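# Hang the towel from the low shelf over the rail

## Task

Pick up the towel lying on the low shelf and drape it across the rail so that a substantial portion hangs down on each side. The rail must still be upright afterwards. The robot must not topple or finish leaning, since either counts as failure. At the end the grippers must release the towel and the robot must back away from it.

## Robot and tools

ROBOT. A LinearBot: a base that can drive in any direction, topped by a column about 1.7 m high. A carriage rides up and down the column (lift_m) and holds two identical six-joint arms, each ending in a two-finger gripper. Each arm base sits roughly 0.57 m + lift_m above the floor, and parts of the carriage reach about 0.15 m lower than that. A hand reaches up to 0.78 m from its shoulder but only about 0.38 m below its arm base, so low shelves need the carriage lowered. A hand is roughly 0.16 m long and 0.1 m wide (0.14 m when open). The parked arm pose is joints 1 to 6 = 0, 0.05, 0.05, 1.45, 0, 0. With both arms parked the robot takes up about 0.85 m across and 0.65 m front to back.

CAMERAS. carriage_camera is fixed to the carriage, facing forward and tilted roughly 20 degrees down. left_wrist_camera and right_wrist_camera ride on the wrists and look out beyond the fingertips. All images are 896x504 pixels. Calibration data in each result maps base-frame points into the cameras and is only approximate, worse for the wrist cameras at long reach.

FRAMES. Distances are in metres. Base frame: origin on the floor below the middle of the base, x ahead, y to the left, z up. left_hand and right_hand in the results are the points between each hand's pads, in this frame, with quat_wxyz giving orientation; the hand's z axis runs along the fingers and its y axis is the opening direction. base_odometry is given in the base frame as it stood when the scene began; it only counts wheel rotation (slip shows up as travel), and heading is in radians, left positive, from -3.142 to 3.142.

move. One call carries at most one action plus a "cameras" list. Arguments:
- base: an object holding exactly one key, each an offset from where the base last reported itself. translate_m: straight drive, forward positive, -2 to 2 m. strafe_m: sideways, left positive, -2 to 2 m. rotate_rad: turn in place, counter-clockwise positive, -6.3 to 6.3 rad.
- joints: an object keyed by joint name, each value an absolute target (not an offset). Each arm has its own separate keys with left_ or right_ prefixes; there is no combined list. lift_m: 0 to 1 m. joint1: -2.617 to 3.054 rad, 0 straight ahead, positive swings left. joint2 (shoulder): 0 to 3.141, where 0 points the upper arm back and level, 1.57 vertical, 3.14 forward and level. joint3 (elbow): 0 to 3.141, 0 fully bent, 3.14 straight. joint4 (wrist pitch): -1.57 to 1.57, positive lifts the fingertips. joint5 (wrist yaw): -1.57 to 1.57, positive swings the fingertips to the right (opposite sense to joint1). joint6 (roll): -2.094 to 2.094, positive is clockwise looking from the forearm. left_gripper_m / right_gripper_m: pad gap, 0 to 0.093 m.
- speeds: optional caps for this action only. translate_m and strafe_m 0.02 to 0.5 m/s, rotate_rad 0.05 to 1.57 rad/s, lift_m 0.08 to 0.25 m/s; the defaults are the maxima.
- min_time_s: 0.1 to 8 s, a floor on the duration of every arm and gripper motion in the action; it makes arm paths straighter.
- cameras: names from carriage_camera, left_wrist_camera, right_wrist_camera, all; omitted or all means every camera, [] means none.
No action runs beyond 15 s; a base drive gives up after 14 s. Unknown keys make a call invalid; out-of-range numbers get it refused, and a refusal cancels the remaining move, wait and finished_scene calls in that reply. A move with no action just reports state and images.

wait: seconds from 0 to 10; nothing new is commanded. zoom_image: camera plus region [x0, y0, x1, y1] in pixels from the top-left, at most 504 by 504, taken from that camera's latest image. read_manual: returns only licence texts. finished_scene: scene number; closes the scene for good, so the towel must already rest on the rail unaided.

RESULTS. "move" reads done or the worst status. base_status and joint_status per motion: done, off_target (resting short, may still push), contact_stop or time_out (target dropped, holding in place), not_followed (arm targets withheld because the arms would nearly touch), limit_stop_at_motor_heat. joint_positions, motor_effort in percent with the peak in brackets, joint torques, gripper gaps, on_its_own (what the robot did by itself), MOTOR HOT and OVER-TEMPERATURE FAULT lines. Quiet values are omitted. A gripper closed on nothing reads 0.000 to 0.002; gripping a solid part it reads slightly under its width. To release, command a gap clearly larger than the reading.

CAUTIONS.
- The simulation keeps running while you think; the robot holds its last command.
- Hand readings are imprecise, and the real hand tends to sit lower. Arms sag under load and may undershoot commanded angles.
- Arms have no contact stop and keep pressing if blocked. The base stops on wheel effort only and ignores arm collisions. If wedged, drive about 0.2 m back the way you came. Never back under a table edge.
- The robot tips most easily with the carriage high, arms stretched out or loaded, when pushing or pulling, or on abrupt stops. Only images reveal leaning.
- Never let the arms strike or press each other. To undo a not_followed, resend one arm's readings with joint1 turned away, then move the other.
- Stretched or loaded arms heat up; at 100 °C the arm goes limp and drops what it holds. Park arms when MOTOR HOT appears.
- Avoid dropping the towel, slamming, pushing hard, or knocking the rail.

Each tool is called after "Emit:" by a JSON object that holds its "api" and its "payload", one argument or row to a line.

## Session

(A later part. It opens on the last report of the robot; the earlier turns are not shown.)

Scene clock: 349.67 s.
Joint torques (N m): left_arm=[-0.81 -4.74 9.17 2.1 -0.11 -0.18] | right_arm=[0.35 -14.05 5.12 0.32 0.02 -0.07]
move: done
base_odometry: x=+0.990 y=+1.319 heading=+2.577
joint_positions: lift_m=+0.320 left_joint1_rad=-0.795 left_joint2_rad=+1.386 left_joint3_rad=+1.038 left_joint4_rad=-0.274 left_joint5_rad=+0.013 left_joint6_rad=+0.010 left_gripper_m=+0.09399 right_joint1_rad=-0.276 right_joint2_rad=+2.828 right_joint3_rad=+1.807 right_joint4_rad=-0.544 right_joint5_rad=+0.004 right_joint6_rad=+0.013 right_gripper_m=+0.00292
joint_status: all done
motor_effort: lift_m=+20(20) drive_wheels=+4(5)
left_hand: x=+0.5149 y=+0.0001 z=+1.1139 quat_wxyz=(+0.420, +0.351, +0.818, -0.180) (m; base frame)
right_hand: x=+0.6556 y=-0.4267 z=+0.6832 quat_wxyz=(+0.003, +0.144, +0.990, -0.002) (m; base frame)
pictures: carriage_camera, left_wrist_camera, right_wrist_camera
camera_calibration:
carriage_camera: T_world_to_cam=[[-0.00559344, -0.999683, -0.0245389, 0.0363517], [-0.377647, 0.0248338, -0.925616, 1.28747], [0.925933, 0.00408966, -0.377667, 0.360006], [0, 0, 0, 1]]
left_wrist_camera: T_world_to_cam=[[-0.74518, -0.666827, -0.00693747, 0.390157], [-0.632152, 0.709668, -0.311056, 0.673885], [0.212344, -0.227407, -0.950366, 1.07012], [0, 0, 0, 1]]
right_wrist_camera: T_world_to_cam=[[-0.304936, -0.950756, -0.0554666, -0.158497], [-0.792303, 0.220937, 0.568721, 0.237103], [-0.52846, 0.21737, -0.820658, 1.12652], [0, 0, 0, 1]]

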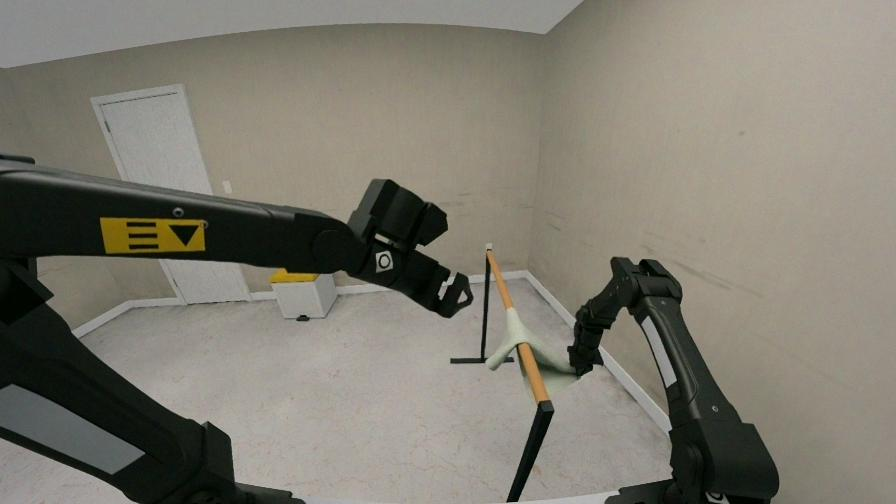

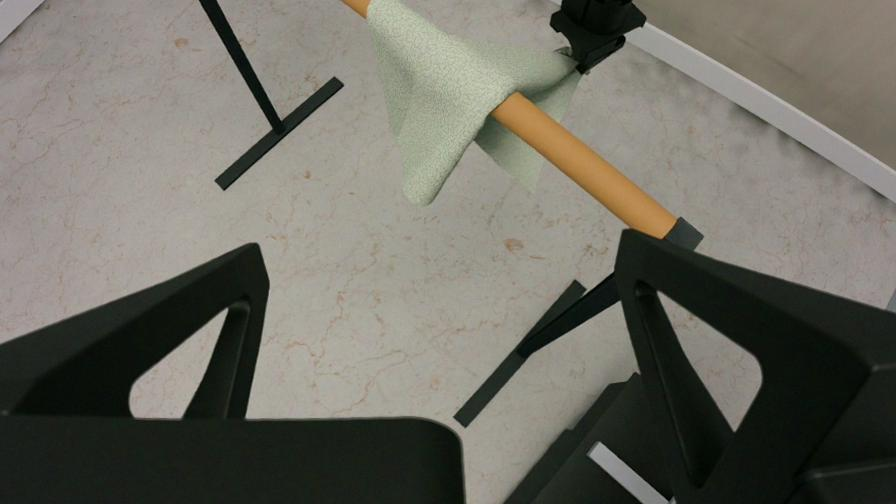

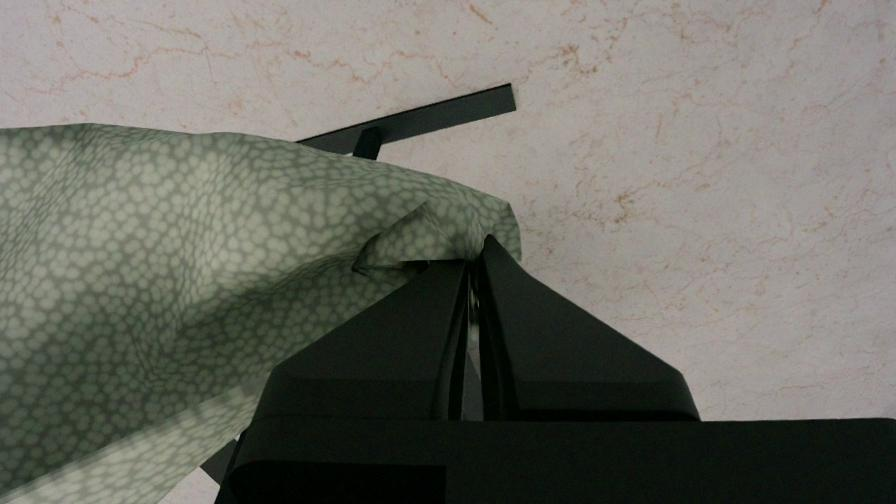

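Emit:
{"api": "move", "payload": {
  "joints": {"lift_m": 0.2, "right_joint1_rad": -0.085, "right_joint2_rad": 2.488, "right_joint3_rad": 1.663, "right_joint4_rad": -0.746, "right_joint5_rad": 0, "right_joint6_rad": 0},
  "speeds": {"lift_m": 0.08},
  "min_time_s": 1.8
}}

Scene clock: 383.57 s.
Joint torques (N m): left_arm=[-0.81 -5.03 8.77 2.17 -0.07 -0.18] | right_arm=[0.35 -17.99 4.62 0.11 0.02 -0.08]
move: done
base_odometry: x=+0.990 y=+1.319 heading=+2.577
joint_positions: lift_m=+0.200 left_joint1_rad=-0.795 left_joint2_rad=+1.390 left_joint3_rad=+1.043 left_joint4_rad=-0.284 left_joint5_rad=+0.012 left_joint6_rad=+0.009 left_gripper_m=+0.09399 right_joint1_rad=-0.091 right_joint2_rad=+2.527 right_joint3_rad=+1.672 right_joint4_rad=-0.729 right_joint5_rad=+0.004 right_joint6_rad=+0.013 right_gripper_m=+0.00292
joint_status: all done
motor_effort: lift_m=+19(20) drive_wheels=+5(5)
left_hand: x=+0.5149 y=+0.0003 z=+0.9930 quat_wxyz=(+0.416, +0.351, +0.819, -0.178) (m; base frame)
right_hand: x=+0.6573 y=-0.3433 z=+0.6659 quat_wxyz=(-0.007, +0.052, +0.999, -0.002) (m; base frame)
pictures: carriage_camera, left_wrist_camera, right_wrist_camera
camera_calibration:
carriage_camera: T_world_to_cam=[[-0.00559344, -0.999683, -0.0245389, 0.0334075], [-0.377647, 0.0248338, -0.925616, 1.17642], [0.925933, 0.00408966, -0.377667, 0.314693], [0, 0, 0, 1]]
left_wrist_camera: T_world_to_cam=[[-0.744657, -0.667414, -0.00671107, 0.388945], [-0.634444, 0.710922, -0.30343, 0.62967], [0.207285, -0.221693, -0.95283, 0.960307], [0, 0, 0, 1]]
right_wrist_camera: T_world_to_cam=[[-0.125939, -0.990525, -0.054762, -0.211487], [-0.807807, 0.0703524, 0.585233, 0.17738], [-0.575836, 0.117941, -0.809014, 1.08437], [0, 0, 0, 1]]

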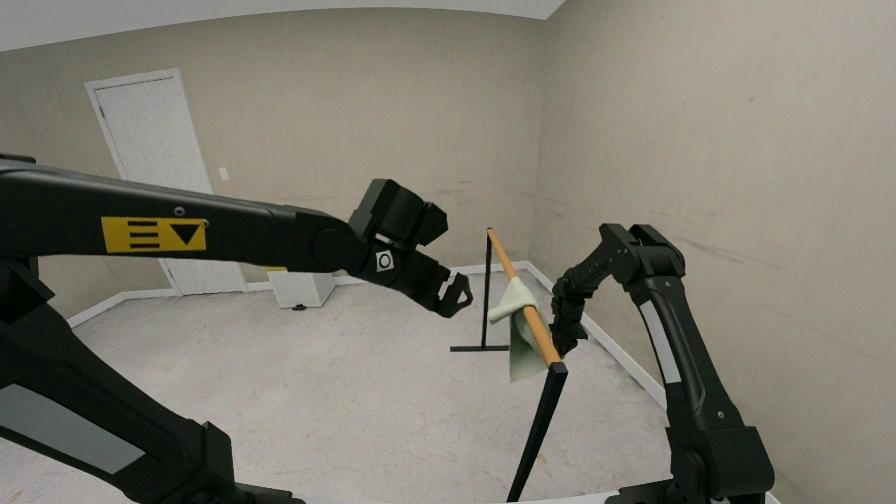

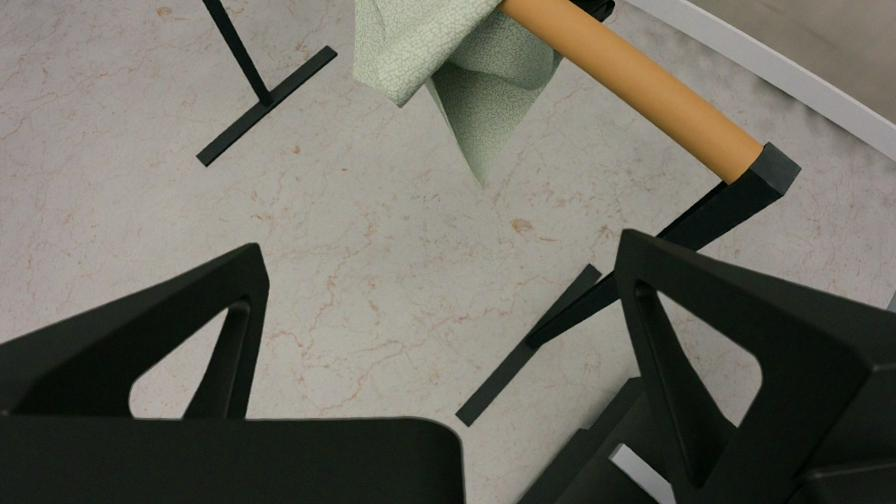

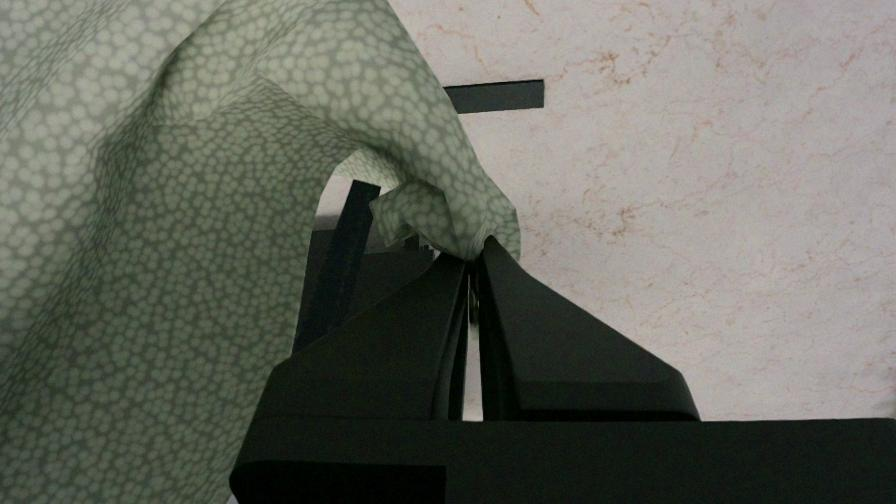

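Emit:
{"api": "zoom_image", "payload": {
  "camera": "carriage_camera",
  "region": [440, 220, 640, 400]
}}

Emit:
{"api": "move", "payload": {
  "joints": {"left_joint4_rad": 0.0},
  "cameras": ["carriage_camera", "left_wrist_camera"]
}}

Scaled by 2.520 from the camera's 896x504 image, which has a finer 1280x720 frame.

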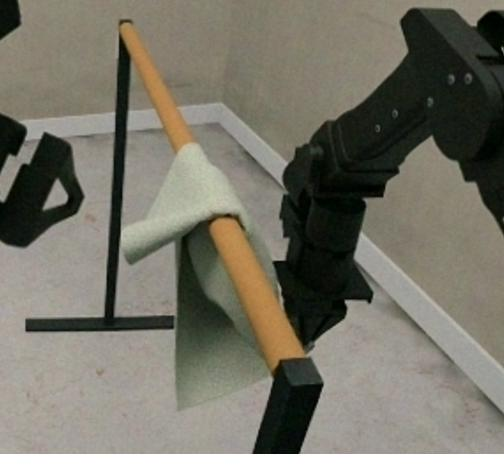

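Scene clock: 388.33 s.
Joint torques (N m): left_arm=[-0.79 -5.26 9.05 2.67 -0.1 -0.19] | right_arm=[0.39 -17.91 4.59 0.11 0.05 -0.08]
move: done
base_odometry: x=+0.990 y=+1.319 heading=+2.577
joint_positions: lift_m=+0.200 left_joint1_rad=-0.795 left_joint2_rad=+1.390 left_joint3_rad=+1.043 left_joint4_rad=-0.014 left_joint5_rad=+0.012 left_joint6_rad=+0.009 left_gripper_m=+0.09399 right_joint1_rad=-0.091 right_joint2_rad=+2.527 right_joint3_rad=+1.672 right_joint4_rad=-0.731 right_joint5_rad=+0.004 right_joint6_rad=+0.013 right_gripper_m=+0.00292
joint_status: all done
motor_effort: lift_m=+20(20) drive_wheels=+4(5)
left_hand: x=+0.5369 y=-0.0222 z=+1.0512 quat_wxyz=(+0.524, +0.325, +0.756, -0.222) (m; base frame)
right_hand: x=+0.6569 y=-0.3433 z=+0.6659 quat_wxyz=(-0.008, +0.052, +0.999, -0.002) (m; base frame)
pictures: carriage_camera, left_wrist_camera
camera_calibration:
carriage_camera: T_world_to_cam=[[-0.00559344, -0.999683, -0.0245389, 0.0334075], [-0.377647, 0.0248338, -0.925616, 1.17642], [0.925933, 0.00408966, -0.377667, 0.314693], [0, 0, 0, 1]]
left_wrist_camera: T_world_to_cam=[[-0.742257, -0.669859, -0.0185026, 0.401809], [-0.553581, 0.628504, -0.54638, 0.887454], [0.377627, -0.395312, -0.837333, 0.789522], [0, 0, 0, 1]]

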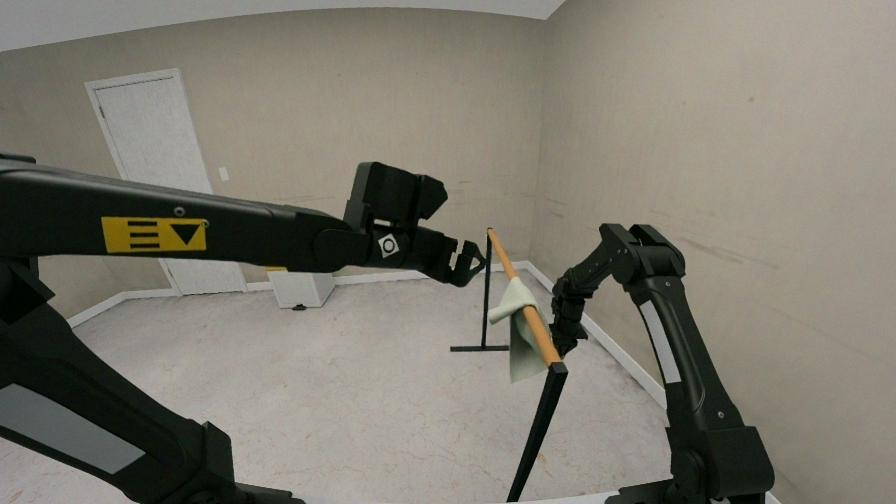

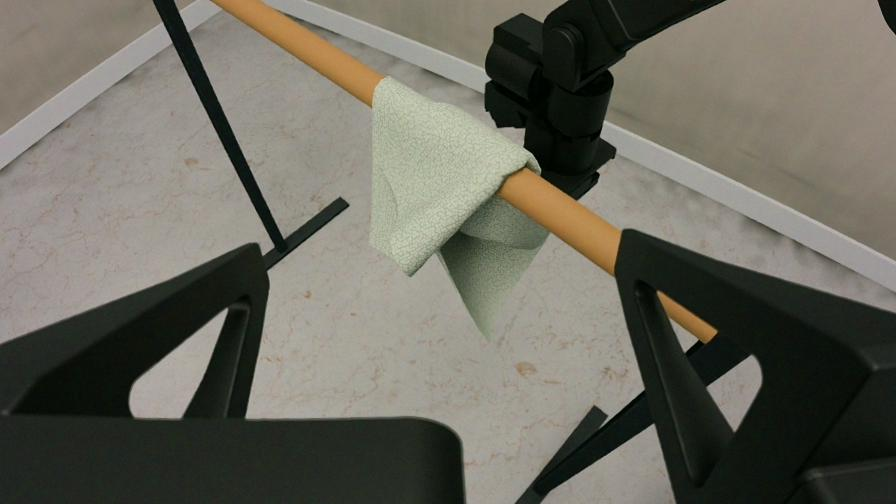

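Emit:
{"api": "move", "payload": {
  "joints": {"left_joint1_rad": -0.747, "left_joint2_rad": 2.518, "left_joint3_rad": 1.058, "left_joint4_rad": 1.31, "left_joint5_rad": 0, "left_joint6_rad": -1.57, "left_gripper_m": 0.093},
  "min_time_s": 2.5,
  "cameras": ["carriage_camera", "left_wrist_camera"]
}}

Emit:
{"api": "zoom_image", "payload": {
  "camera": "carriage_camera",
  "region": [420, 200, 640, 400]
}}

Scene clock: 418.97 s.
Joint torques (N m): left_arm=[0.2 -9.51 5.2 2.74 -0.12 -0.07] | right_arm=[0.36 -17.91 4.62 0.12 0.03 -0.07]
move: done
MOTOR HOT: joint 2 (shoulder) of the right arm reports 76 °C; the controller stops that arm at 100 °C. To cool a motor, set the load down, stop pushing, or move to a pose that needs little force.
base_odometry: x=+0.990 y=+1.319 heading=+2.577
joint_positions: lift_m=+0.200 left_joint1_rad=-0.753 left_joint2_rad=+2.496 left_joint3_rad=+1.043 left_joint4_rad=+1.296 left_joint5_rad=+0.011 left_joint6_rad=-1.559 left_gripper_m=+0.09309 right_joint1_rad=-0.091 right_joint2_rad=+2.527 right_joint3_rad=+1.672 right_joint4_rad=-0.733 right_joint5_rad=+0.004 right_joint6_rad=+0.013 right_gripper_m=+0.00292
joint_status: all done
motor_effort: lift_m=+19(20) drive_wheels=+5(5)
left_hand: x=+0.6297 y=-0.0830 z=+0.7892 quat_wxyz=(+0.258, -0.295, +0.701, -0.596) (m; base frame)
right_hand: x=+0.6564 y=-0.3433 z=+0.6659 quat_wxyz=(-0.009, +0.052, +0.999, -0.001) (m; base frame)
pictures: carriage_camera, left_wrist_camera
camera_calibration:
carriage_camera: T_world_to_cam=[[-0.00559344, -0.999683, -0.0245389, 0.0334075], [-0.377647, 0.0248338, -0.925616, 1.17642], [0.925933, 0.00408966, -0.377667, 0.314693], [0, 0, 0, 1]]
left_wrist_camera: T_world_to_cam=[[0.0750183, -0.11787, 0.990191, -0.839802], [-0.98327, -0.174035, 0.0537772, 0.564231], [0.165989, -0.97766, -0.128954, 0.0369512], [0, 0, 0, 1]]

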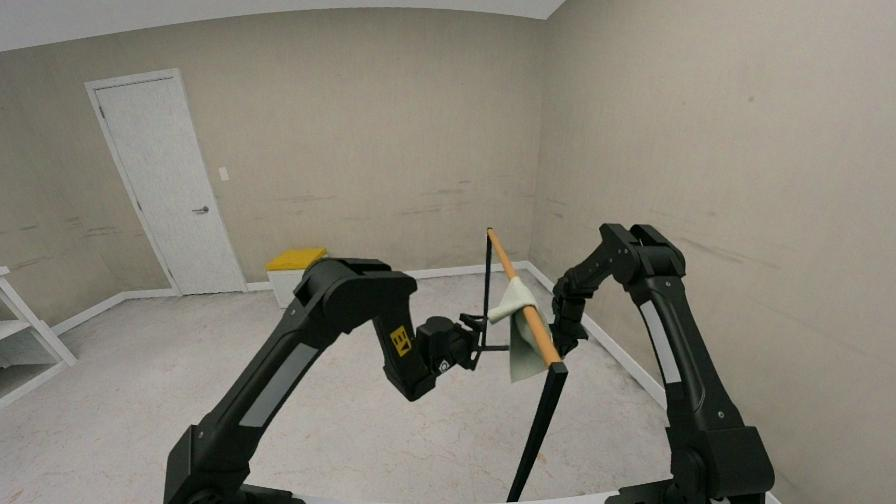

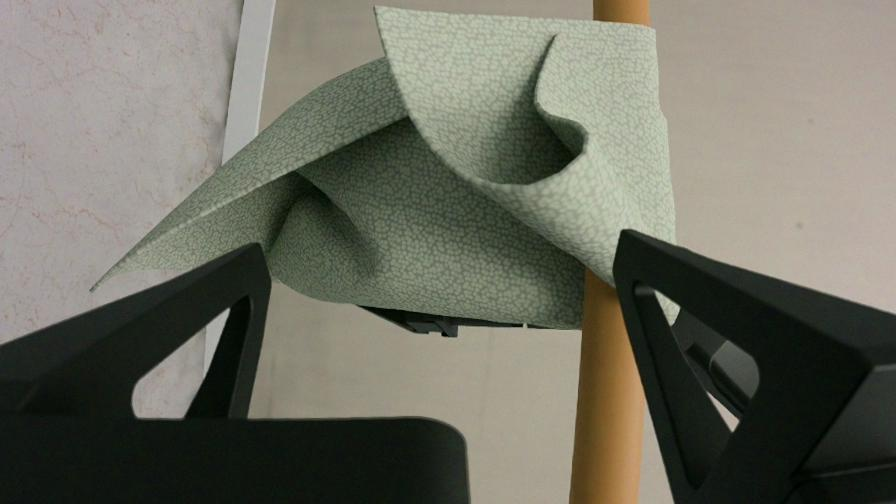

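Scaled by 2.291 from the camera's 896x504 image, which has a finer 1280x720 frame.

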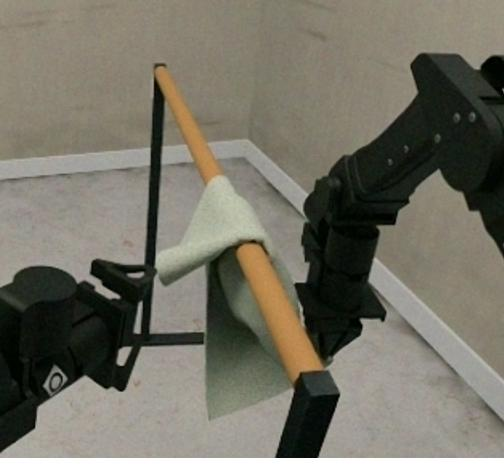

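Emit:
{"api": "move", "payload": {
  "joints": {"left_joint1_rad": -0.749, "left_joint2_rad": 2.69, "left_joint3_rad": 1.535, "left_joint4_rad": 1.005, "left_joint5_rad": 0, "left_joint6_rad": -1.57},
  "min_time_s": 1.5,
  "cameras": ["carriage_camera", "left_wrist_camera"]
}}

Emit:
{"api": "zoom_image", "payload": {
  "camera": "carriage_camera",
  "region": [420, 200, 640, 400]
}}

Scene clock: 428.27 s.
Joint torques (N m): left_arm=[0.05 -11.49 7.02 2.33 -0.1 -0.1] | right_arm=[0.39 -17.88 4.6 0.13 0.04 -0.07]
move: done
MOTOR HOT: still on. Joint 2 (shoulder) of the right arm reports 79 °C.
base_odometry: x=+0.990 y=+1.319 heading=+2.577
joint_positions: lift_m=+0.200 left_joint1_rad=-0.753 left_joint2_rad=+2.663 left_joint3_rad=+1.516 left_joint4_rad=+1.031 left_joint5_rad=+0.011 left_joint6_rad=-1.560 left_gripper_m=+0.09309 right_joint1_rad=-0.091 right_joint2_rad=+2.527 right_joint3_rad=+1.672 right_joint4_rad=-0.733 right_joint5_rad=+0.004 right_joint6_rad=+0.013 right_gripper_m=+0.00292
joint_status: all done
motor_effort: lift_m=+19(20) drive_wheels=+5(5)
left_hand: x=+0.6968 y=-0.1458 z=+0.7994 quat_wxyz=(+0.264, -0.290, +0.688, -0.610) (m; base frame)
right_hand: x=+0.6564 y=-0.3433 z=+0.6659 quat_wxyz=(-0.009, +0.052, +0.999, -0.001) (m; base frame)
pictures: carriage_camera, left_wrist_camera
camera_calibration:
carriage_camera: T_world_to_cam=[[-0.00559344, -0.999683, -0.0245389, 0.0334075], [-0.377647, 0.0248338, -0.925616, 1.17642], [0.925933, 0.00408966, -0.377667, 0.314693], [0, 0, 0, 1]]
left_wrist_camera: T_world_to_cam=[[0.0462476, -0.0893404, 0.994927, -0.841977], [-0.984461, -0.172981, 0.0302281, 0.638477], [0.169403, -0.980865, -0.0959521, -0.0635083], [0, 0, 0, 1]]

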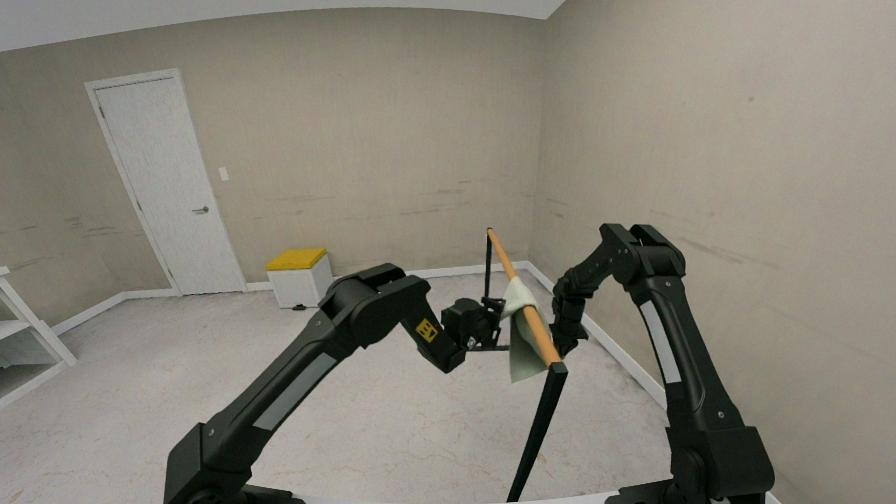

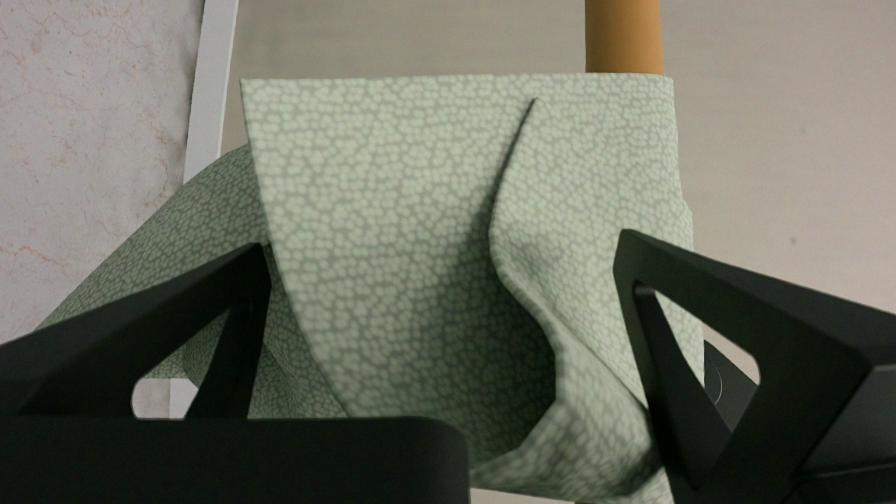

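Scaled by 2.291 from the camera's 896x504 image, which has a finer 1280x720 frame.

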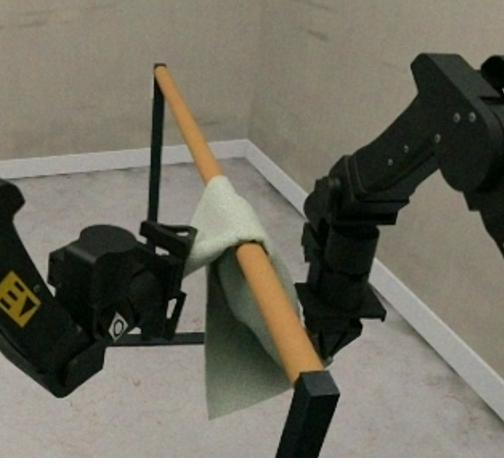

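Emit:
{"api": "move", "payload": {
  "joints": {"left_gripper_m": 0.0},
  "min_time_s": 1.0,
  "cameras": ["carriage_camera", "left_wrist_camera"]
}}

Emit:
{"api": "zoom_image", "payload": {
  "camera": "carriage_camera",
  "region": [420, 200, 640, 400]
}}

Scene clock: 432.13 s.
Joint torques (N m): left_arm=[0.05 -11.48 7.02 2.34 -0.11 -0.1] | right_arm=[0.42 -17.91 4.59 0.13 0.04 -0.08]
move: done
MOTOR HOT: still on. Joint 2 (shoulder) of the right arm reports 80 °C.
base_odometry: x=+0.990 y=+1.319 heading=+2.577
joint_positions: lift_m=+0.200 left_joint1_rad=-0.753 left_joint2_rad=+2.663 left_joint3_rad=+1.516 left_joint4_rad=+1.029 left_joint5_rad=+0.011 left_joint6_rad=-1.561 left_gripper_m=+0.00050 right_joint1_rad=-0.091 right_joint2_rad=+2.527 right_joint3_rad=+1.672 right_joint4_rad=-0.733 right_joint5_rad=+0.004 right_joint6_rad=+0.013 right_gripper_m=+0.00292
joint_status: all done
motor_effort: lift_m=+19(20) drive_wheels=+5(5)
left_hand: x=+0.6967 y=-0.1458 z=+0.7990 quat_wxyz=(+0.263, -0.290, +0.689, -0.610) (m; base frame)
right_hand: x=+0.6564 y=-0.3433 z=+0.6659 quat_wxyz=(-0.009, +0.052, +0.999, -0.001) (m; base frame)
pictures: carriage_camera, left_wrist_camera
camera_calibration:
carriage_camera: T_world_to_cam=[[-0.00559344, -0.999683, -0.0245389, 0.0334075], [-0.377647, 0.0248338, -0.925616, 1.17642], [0.925933, 0.00408966, -0.377667, 0.314693], [0, 0, 0, 1]]
left_wrist_camera: T_world_to_cam=[[0.0484268, -0.0898156, 0.99478, -0.842979], [-0.98437, -0.173128, 0.0322889, 0.636726], [0.169324, -0.980796, -0.0967958, -0.0627703], [0, 0, 0, 1]]

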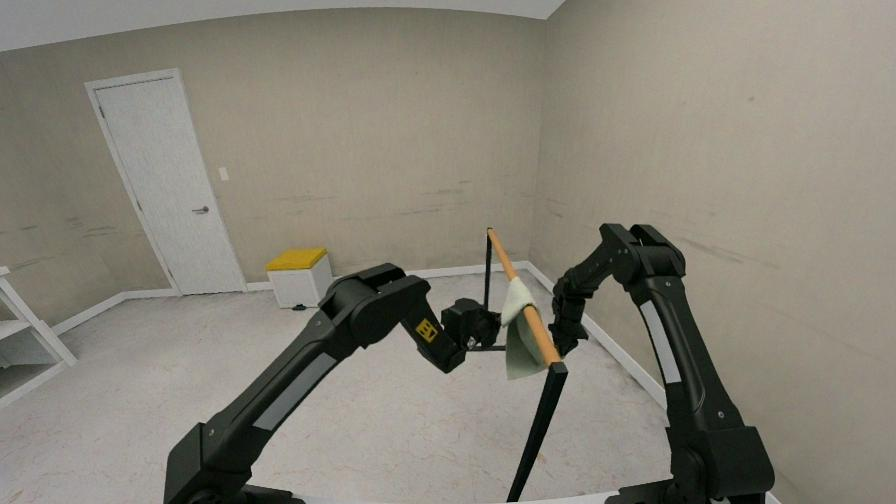

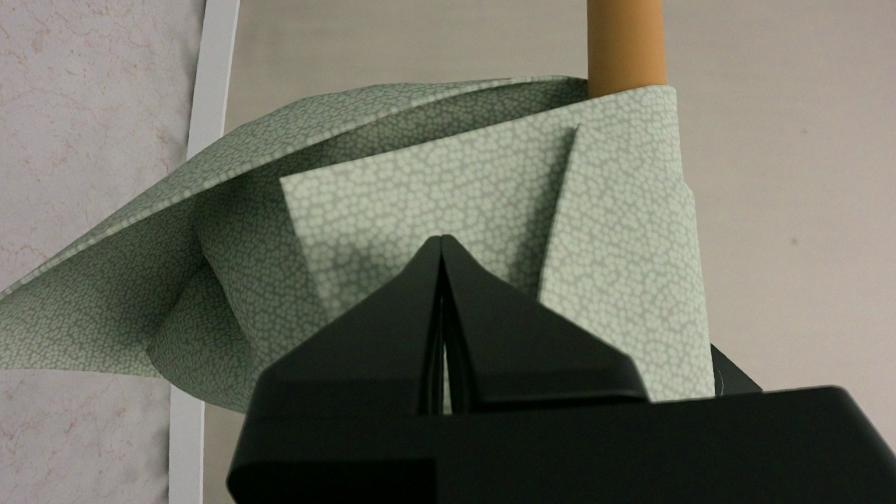

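Scaled by 2.291 from the camera's 896x504 image, which has a finer 1280x720 frame.

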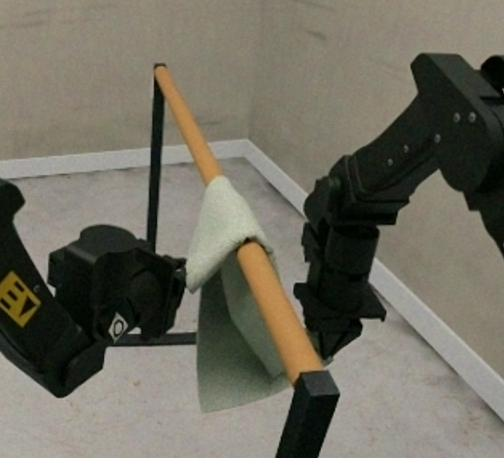

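Emit:
{"api": "move", "payload": {
  "joints": {"left_joint1_rad": -0.747, "left_joint2_rad": 2.518, "left_joint3_rad": 1.058, "left_joint4_rad": 1.31, "left_joint5_rad": 0, "right_joint1_rad": -0.1, "right_joint2_rad": 2.18, "right_joint3_rad": 1.21, "right_joint4_rad": -0.6},
  "min_time_s": 1.5,
  "cameras": ["carriage_camera"]
}}

Emit:
{"api": "move", "payload": {
  "joints": {"left_joint1_rad": -0.9, "left_joint2_rad": 2.69, "left_joint3_rad": 1.191, "left_joint4_rad": 1.4, "left_joint5_rad": -0.3, "left_joint6_rad": 0, "left_gripper_m": 0.093},
  "min_time_s": 1.5,
  "cameras": ["carriage_camera", "left_wrist_camera", "right_wrist_camera"]
}}

Emit:
{"api": "zoom_image", "payload": {
  "camera": "carriage_camera",
  "region": [420, 200, 640, 400]
}}

Scene clock: 477.53 s.
Joint torques (N m): left_arm=[0.25 -15.02 3.36 2.7 -0.11 -0.09] | right_arm=[-0.9 -14.99 4 0.34 0.07 -0.07]
move: done
MOTOR HOT: still on. Joint 2 (shoulder) of the right arm reports 87 °C.
base_odometry: x=+0.990 y=+1.319 heading=+2.577
joint_positions: lift_m=+0.200 left_joint1_rad=-0.753 left_joint2_rad=+2.555 left_joint3_rad=+1.066 left_joint4_rad=+1.296 left_joint5_rad=+0.011 left_joint6_rad=-1.561 left_gripper_m=+0.00050 right_joint1_rad=-0.093 right_joint2_rad=+2.217 right_joint3_rad=+1.218 right_joint4_rad=-0.619 right_joint5_rad=+0.003 right_joint6_rad=+0.013 right_gripper_m=+0.00292
joint_status: all done
motor_effort: lift_m=+20(20) drive_wheels=+5(5)
left_hand: x=+0.6288 y=-0.0821 z=+0.7647 quat_wxyz=(+0.252, -0.300, +0.711, -0.584) (m; base frame)
right_hand: x=+0.5699 y=-0.3360 z=+0.6967 quat_wxyz=(-0.023, +0.053, +0.998, +0.000) (m; base frame)
pictures: carriage_camera
camera_calibration:
carriage_camera: T_world_to_cam=[[-0.00559344, -0.999683, -0.0245389, 0.0334075], [-0.377647, 0.0248338, -0.925616, 1.17642], [0.925933, 0.00408966, -0.377667, 0.314693], [0, 0, 0, 1]]

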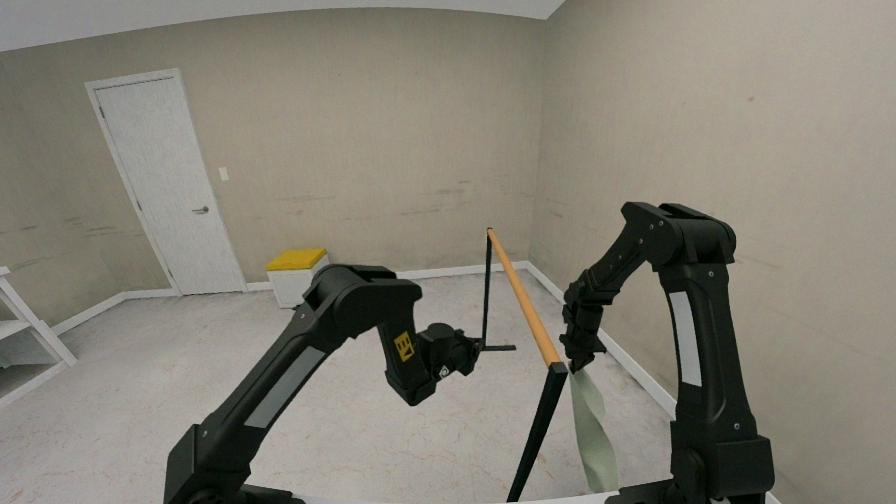

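Scene clock: 479.57 s.
Joint torques (N m): left_arm=[-0.73 -9.99 4.88 2.71 -0.11 0] | right_arm=[-0.83 -14.99 3.95 0.34 0.07 -0.08]
move: done
MOTOR HOT: still on. Joint 2 (shoulder) of the right arm reports 85 °C.
base_odometry: x=+0.990 y=+1.319 heading=+2.577
joint_positions: lift_m=+0.200 left_joint1_rad=-0.895 left_joint2_rad=+2.666 left_joint3_rad=+1.177 left_joint4_rad=+1.387 left_joint5_rad=-0.287 left_joint6_rad=-0.012 left_gripper_m=+0.09292 right_joint1_rad=-0.094 right_joint2_rad=+2.217 right_joint3_rad=+1.218 right_joint4_rad=-0.613 right_joint5_rad=+0.003 right_joint6_rad=+0.013 right_gripper_m=+0.00292
joint_status: all done
motor_effort: lift_m=+20(20) drive_wheels=+4(5)
left_hand: x=+0.6166 y=-0.1131 z=+0.7621 quat_wxyz=(+0.643, +0.228, +0.705, -0.195) (m; base frame)
right_hand: x=+0.5714 y=-0.3363 z=+0.6966 quat_wxyz=(-0.020, +0.053, +0.998, -0.001) (m; base frame)
pictures: carriage_camera, left_wrist_camera, right_wrist_camera
camera_calibration:
carriage_camera: T_world_to_cam=[[-0.00559344, -0.999683, -0.0245389, 0.0334075], [-0.377647, 0.0248338, -0.925616, 1.17642], [0.925933, 0.00408966, -0.377667, 0.314693], [0, 0, 0, 1]]
left_wrist_camera: T_world_to_cam=[[-0.589899, -0.806589, -0.0378538, 0.299965], [-0.521961, 0.416666, -0.744276, 0.938105], [0.616097, -0.41929, -0.666799, 0.201725], [0, 0, 0, 1]]
right_wrist_camera: T_world_to_cam=[[-0.130053, -0.990005, -0.0545577, -0.21128], [-0.791812, 0.0705847, 0.606672, 0.065537], [-0.596757, 0.122099, -0.793078, 1.06118], [0, 0, 0, 1]]

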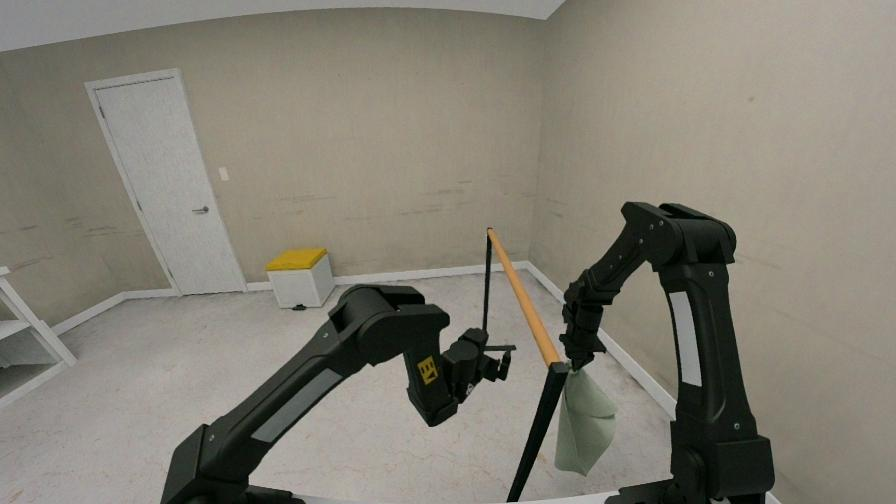

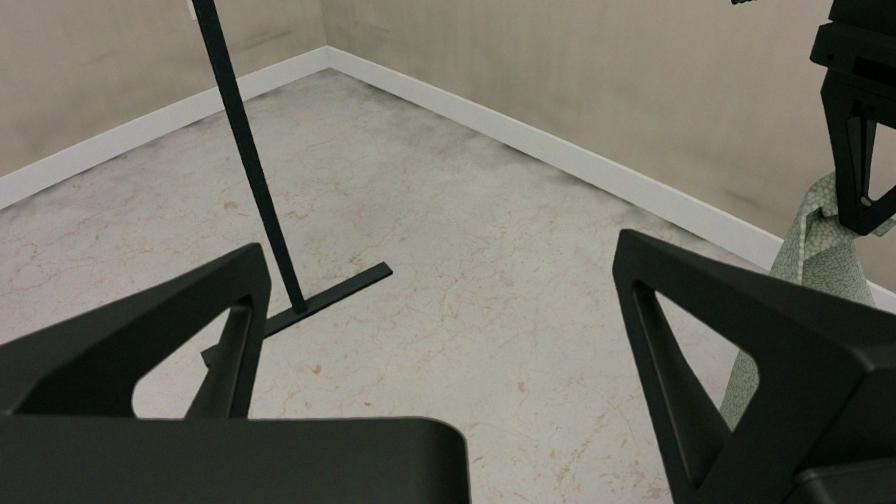

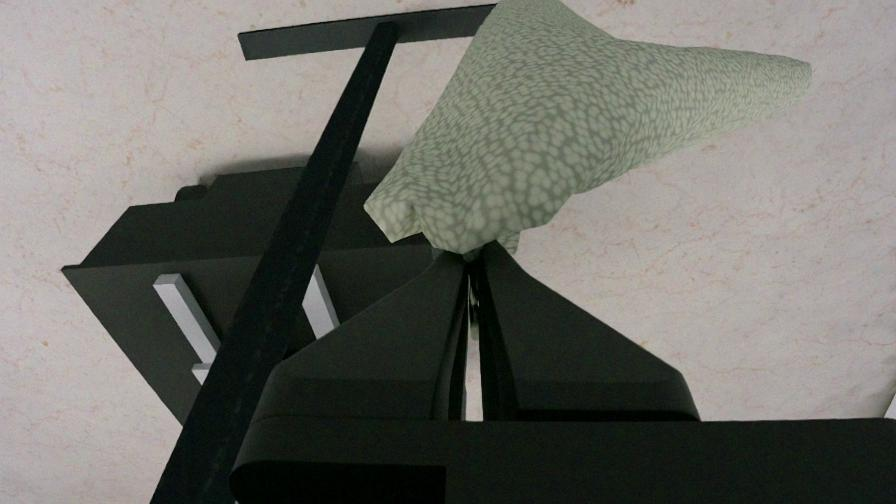

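Scaled by 2.291 from the camera's 896x504 image, which has a finer 1280x720 frame.

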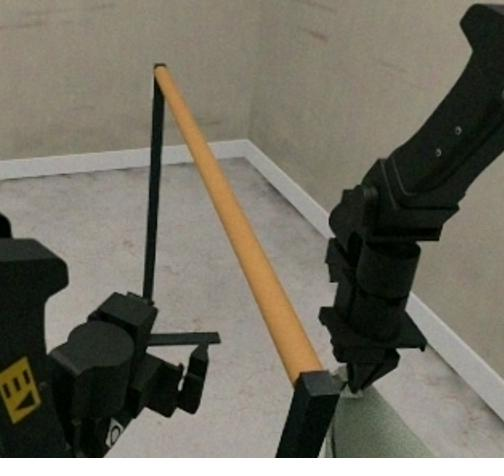

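Emit:
{"api": "move", "payload": {
  "joints": {"right_joint1_rad": -0.6, "right_joint2_rad": 1.5, "right_joint3_rad": 1.16, "right_joint4_rad": -1.231, "left_joint1_rad": 0.3, "left_joint2_rad": 1.0, "left_joint3_rad": 1.0, "left_joint4_rad": 0.2, "left_joint5_rad": 0},
  "min_time_s": 2.5,
  "cameras": ["carriage_camera", "right_wrist_camera"]
}}

Scene clock: 496.03 s.
Joint torques (N m): left_arm=[0.18 -3.34 6.48 2.1 0.18 0.04] | right_arm=[-0.83 -8.84 5.56 0.15 0.05 -0.07]
move: done
MOTOR HOT: still on. Joint 2 (shoulder) of the right arm reports 78 °C.
base_odometry: x=+0.990 y=+1.319 heading=+2.577
joint_positions: lift_m=+0.200 left_joint1_rad=+0.295 left_joint2_rad=+1.008 left_joint3_rad=+1.011 left_joint4_rad=+0.225 left_joint5_rad=-0.013 left_joint6_rad=-0.009 left_gripper_m=+0.09292 right_joint1_rad=-0.594 right_joint2_rad=+1.524 right_joint3_rad=+1.170 right_joint4_rad=-1.215 right_joint5_rad=+0.003 right_joint6_rad=+0.013 right_gripper_m=+0.00293
joint_status: all done
motor_effort: lift_m=+19(20) drive_wheels=-4(5)
left_hand: x=+0.5682 y=+0.4108 z=+1.2442 quat_wxyz=(+0.774, -0.100, +0.615, +0.115) (m; base frame)
right_hand: x=+0.4351 y=-0.4481 z=+0.8942 quat_wxyz=(+0.001, +0.299, +0.954, -0.002) (m; base frame)
pictures: carriage_camera, right_wrist_camera
camera_calibration:
carriage_camera: T_world_to_cam=[[-0.00559344, -0.999683, -0.0245389, 0.0334075], [-0.377647, 0.0248338, -0.925616, 1.17642], [0.925933, 0.00408966, -0.377667, 0.314693], [0, 0, 0, 1]]
right_wrist_camera: T_world_to_cam=[[-0.586899, -0.807715, -0.0560835, -0.0470746], [-0.681866, 0.455727, 0.572165, 0.00120619], [-0.436587, 0.374044, -0.818219, 1.21586], [0, 0, 0, 1]]

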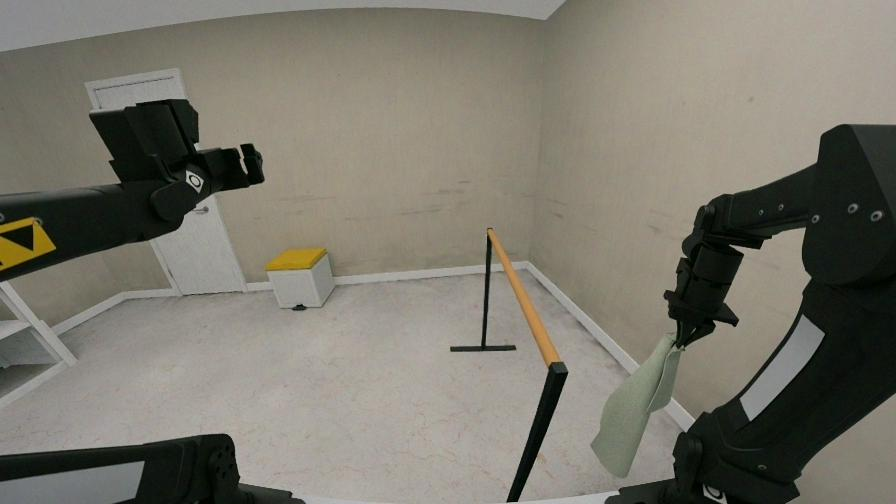

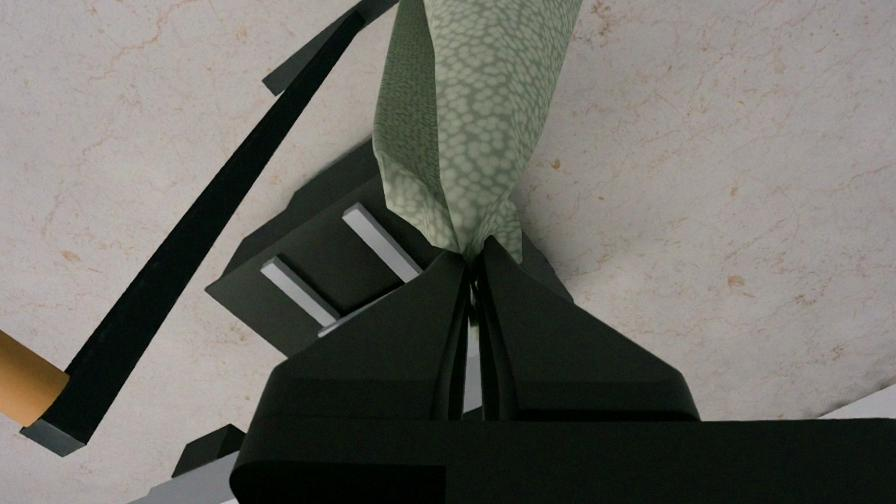

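Emit:
{"api": "wait", "payload": {
  "seconds": 1,
  "cameras": ["carriage_camera"]
}}

Emit:
{"api": "zoom_image", "payload": {
  "camera": "carriage_camera",
  "region": [500, 250, 780, 504]
}}

Scene clock: 499.57 s.
Joint torques (N m): left_arm=[0.14 -3.34 6.56 2.17 0.19 0.03] | right_arm=[-0.87 -8.87 5.52 0.15 0.04 -0.08]
MOTOR HOT: still on. Joint 2 (shoulder) of the right arm reports 76 °C.
base_odometry: x=+0.990 y=+1.319 heading=+2.577
joint_positions: lift_m=+0.200 left_joint1_rad=+0.295 left_joint2_rad=+1.008 left_joint3_rad=+1.011 left_joint4_rad=+0.223 left_joint5_rad=-0.013 left_joint6_rad=-0.009 left_gripper_m=+0.09292 right_joint1_rad=-0.594 right_joint2_rad=+1.524 right_joint3_rad=+1.170 right_joint4_rad=-1.216 right_joint5_rad=+0.003 right_joint6_rad=+0.013 right_gripper_m=+0.00293
joint_status: all done
motor_effort: lift_m=+19(20) drive_wheels=-4(5)
left_hand: x=+0.5683 y=+0.4107 z=+1.2439 quat_wxyz=(+0.774, -0.099, +0.615, +0.115) (m; base frame)
right_hand: x=+0.4348 y=-0.4479 z=+0.8942 quat_wxyz=(+0.000, +0.299, +0.954, -0.002) (m; base frame)
wait: 1.00 s; at rest from the start
pictures: carriage_camera
camera_calibration:
carriage_camera: T_world_to_cam=[[-0.00559344, -0.999683, -0.0245389, 0.0334075], [-0.377647, 0.0248338, -0.925616, 1.17642], [0.925933, 0.00408966, -0.377667, 0.314693], [0, 0, 0, 1]]

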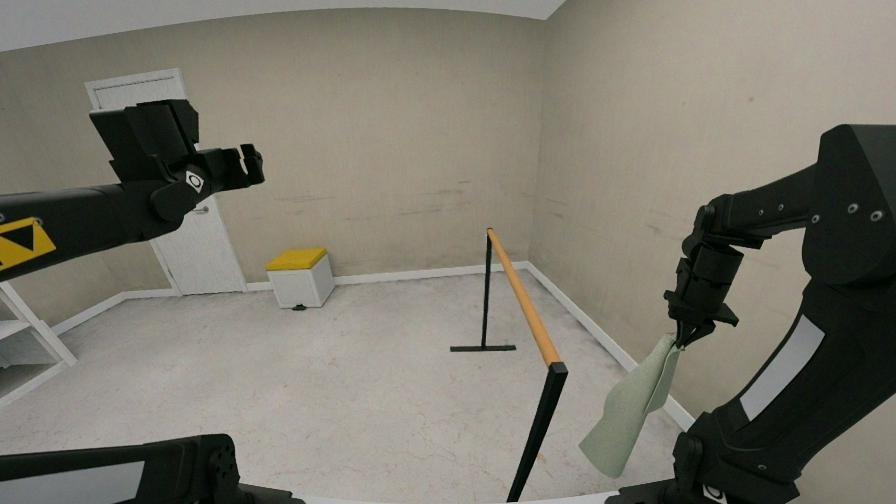

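Scaled by 1.800 from the camera's 896x504 image, which has a finer 1280x720 frame.

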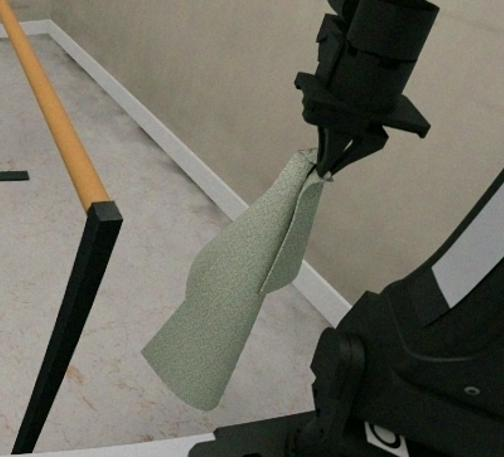

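Emit:
{"api": "move", "payload": {
  "joints": {"lift_m": 0.41},
  "cameras": []
}}

Emit:
{"api": "move", "payload": {
  "joints": {"right_joint1_rad": -0.35, "right_joint2_rad": 2.39, "right_joint3_rad": 1.88, "right_joint4_rad": -1.04, "right_joint5_rad": 0, "right_joint6_rad": 0},
  "min_time_s": 2.0,
  "cameras": ["carriage_camera"]
}}

Scene clock: 526.30 s.
Joint torques (N m): left_arm=[0.12 -3.19 7.28 2.33 0.16 0] | right_arm=[-0.9 -7.84 6.19 0.19 0.04 -0.08]
move: done
MOTOR HOT: cleared for the motors of the right arm.
base_odometry: x=+0.990 y=+1.319 heading=+2.577
joint_positions: lift_m=+0.410 left_joint1_rad=+0.295 left_joint2_rad=+1.008 left_joint3_rad=+1.001 left_joint4_rad=+0.209 left_joint5_rad=-0.012 left_joint6_rad=-0.007 left_gripper_m=+0.09292 right_joint1_rad=-0.594 right_joint2_rad=+1.513 right_joint3_rad=+1.162 right_joint4_rad=-1.220 right_joint5_rad=+0.003 right_joint6_rad=+0.013 right_gripper_m=+0.00293
joint_status: all done
motor_effort: lift_m=+24(30) drive_wheels=-3(5)
left_hand: x=+0.5698 y=+0.4110 z=+1.4457 quat_wxyz=(+0.767, -0.100, +0.624, +0.115) (m; base frame)
right_hand: x=+0.4324 y=-0.4463 z=+1.1042 quat_wxyz=(+0.000, +0.299, +0.954, -0.001) (m; base frame)
pictures: none

Scene clock: 528.60 s.
Joint torques (N m): left_arm=[0.23 -3.21 7.28 2.34 0.16 -0.02] | right_arm=[0.36 -12.25 8.21 0.47 0.06 -0.06]
move: done
base_odometry: x=+0.990 y=+1.319 heading=+2.577
joint_positions: lift_m=+0.410 left_joint1_rad=+0.295 left_joint2_rad=+1.008 left_joint3_rad=+1.001 left_joint4_rad=+0.209 left_joint5_rad=-0.012 left_joint6_rad=-0.007 left_gripper_m=+0.09292 right_joint1_rad=-0.356 right_joint2_rad=+2.366 right_joint3_rad=+1.858 right_joint4_rad=-1.055 right_joint5_rad=+0.003 right_joint6_rad=+0.013 right_gripper_m=+0.00292
joint_status: all done
motor_effort: lift_m=+24(25) drive_wheels=+4(5)
left_hand: x=+0.5698 y=+0.4110 z=+1.4457 quat_wxyz=(+0.767, -0.100, +0.624, +0.115) (m; base frame)
right_hand: x=+0.6458 y=-0.4613 z=+0.9865 quat_wxyz=(+0.003, +0.183, +0.983, -0.002) (m; base frame)
pictures: carriage_camera
camera_calibration:
carriage_camera: T_world_to_cam=[[-0.00559344, -0.999683, -0.0245389, 0.0385455], [-0.377647, 0.0248338, -0.925616, 1.37022], [0.925933, 0.00408966, -0.377667, 0.393769], [0, 0, 0, 1]]

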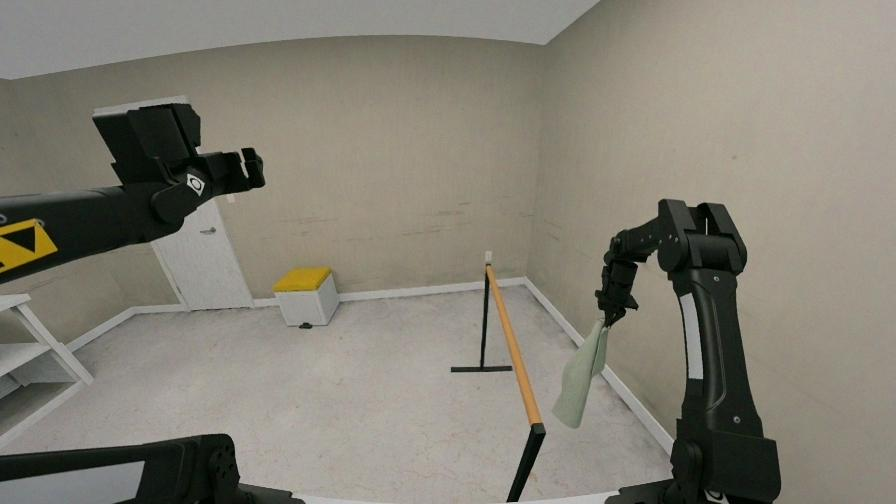

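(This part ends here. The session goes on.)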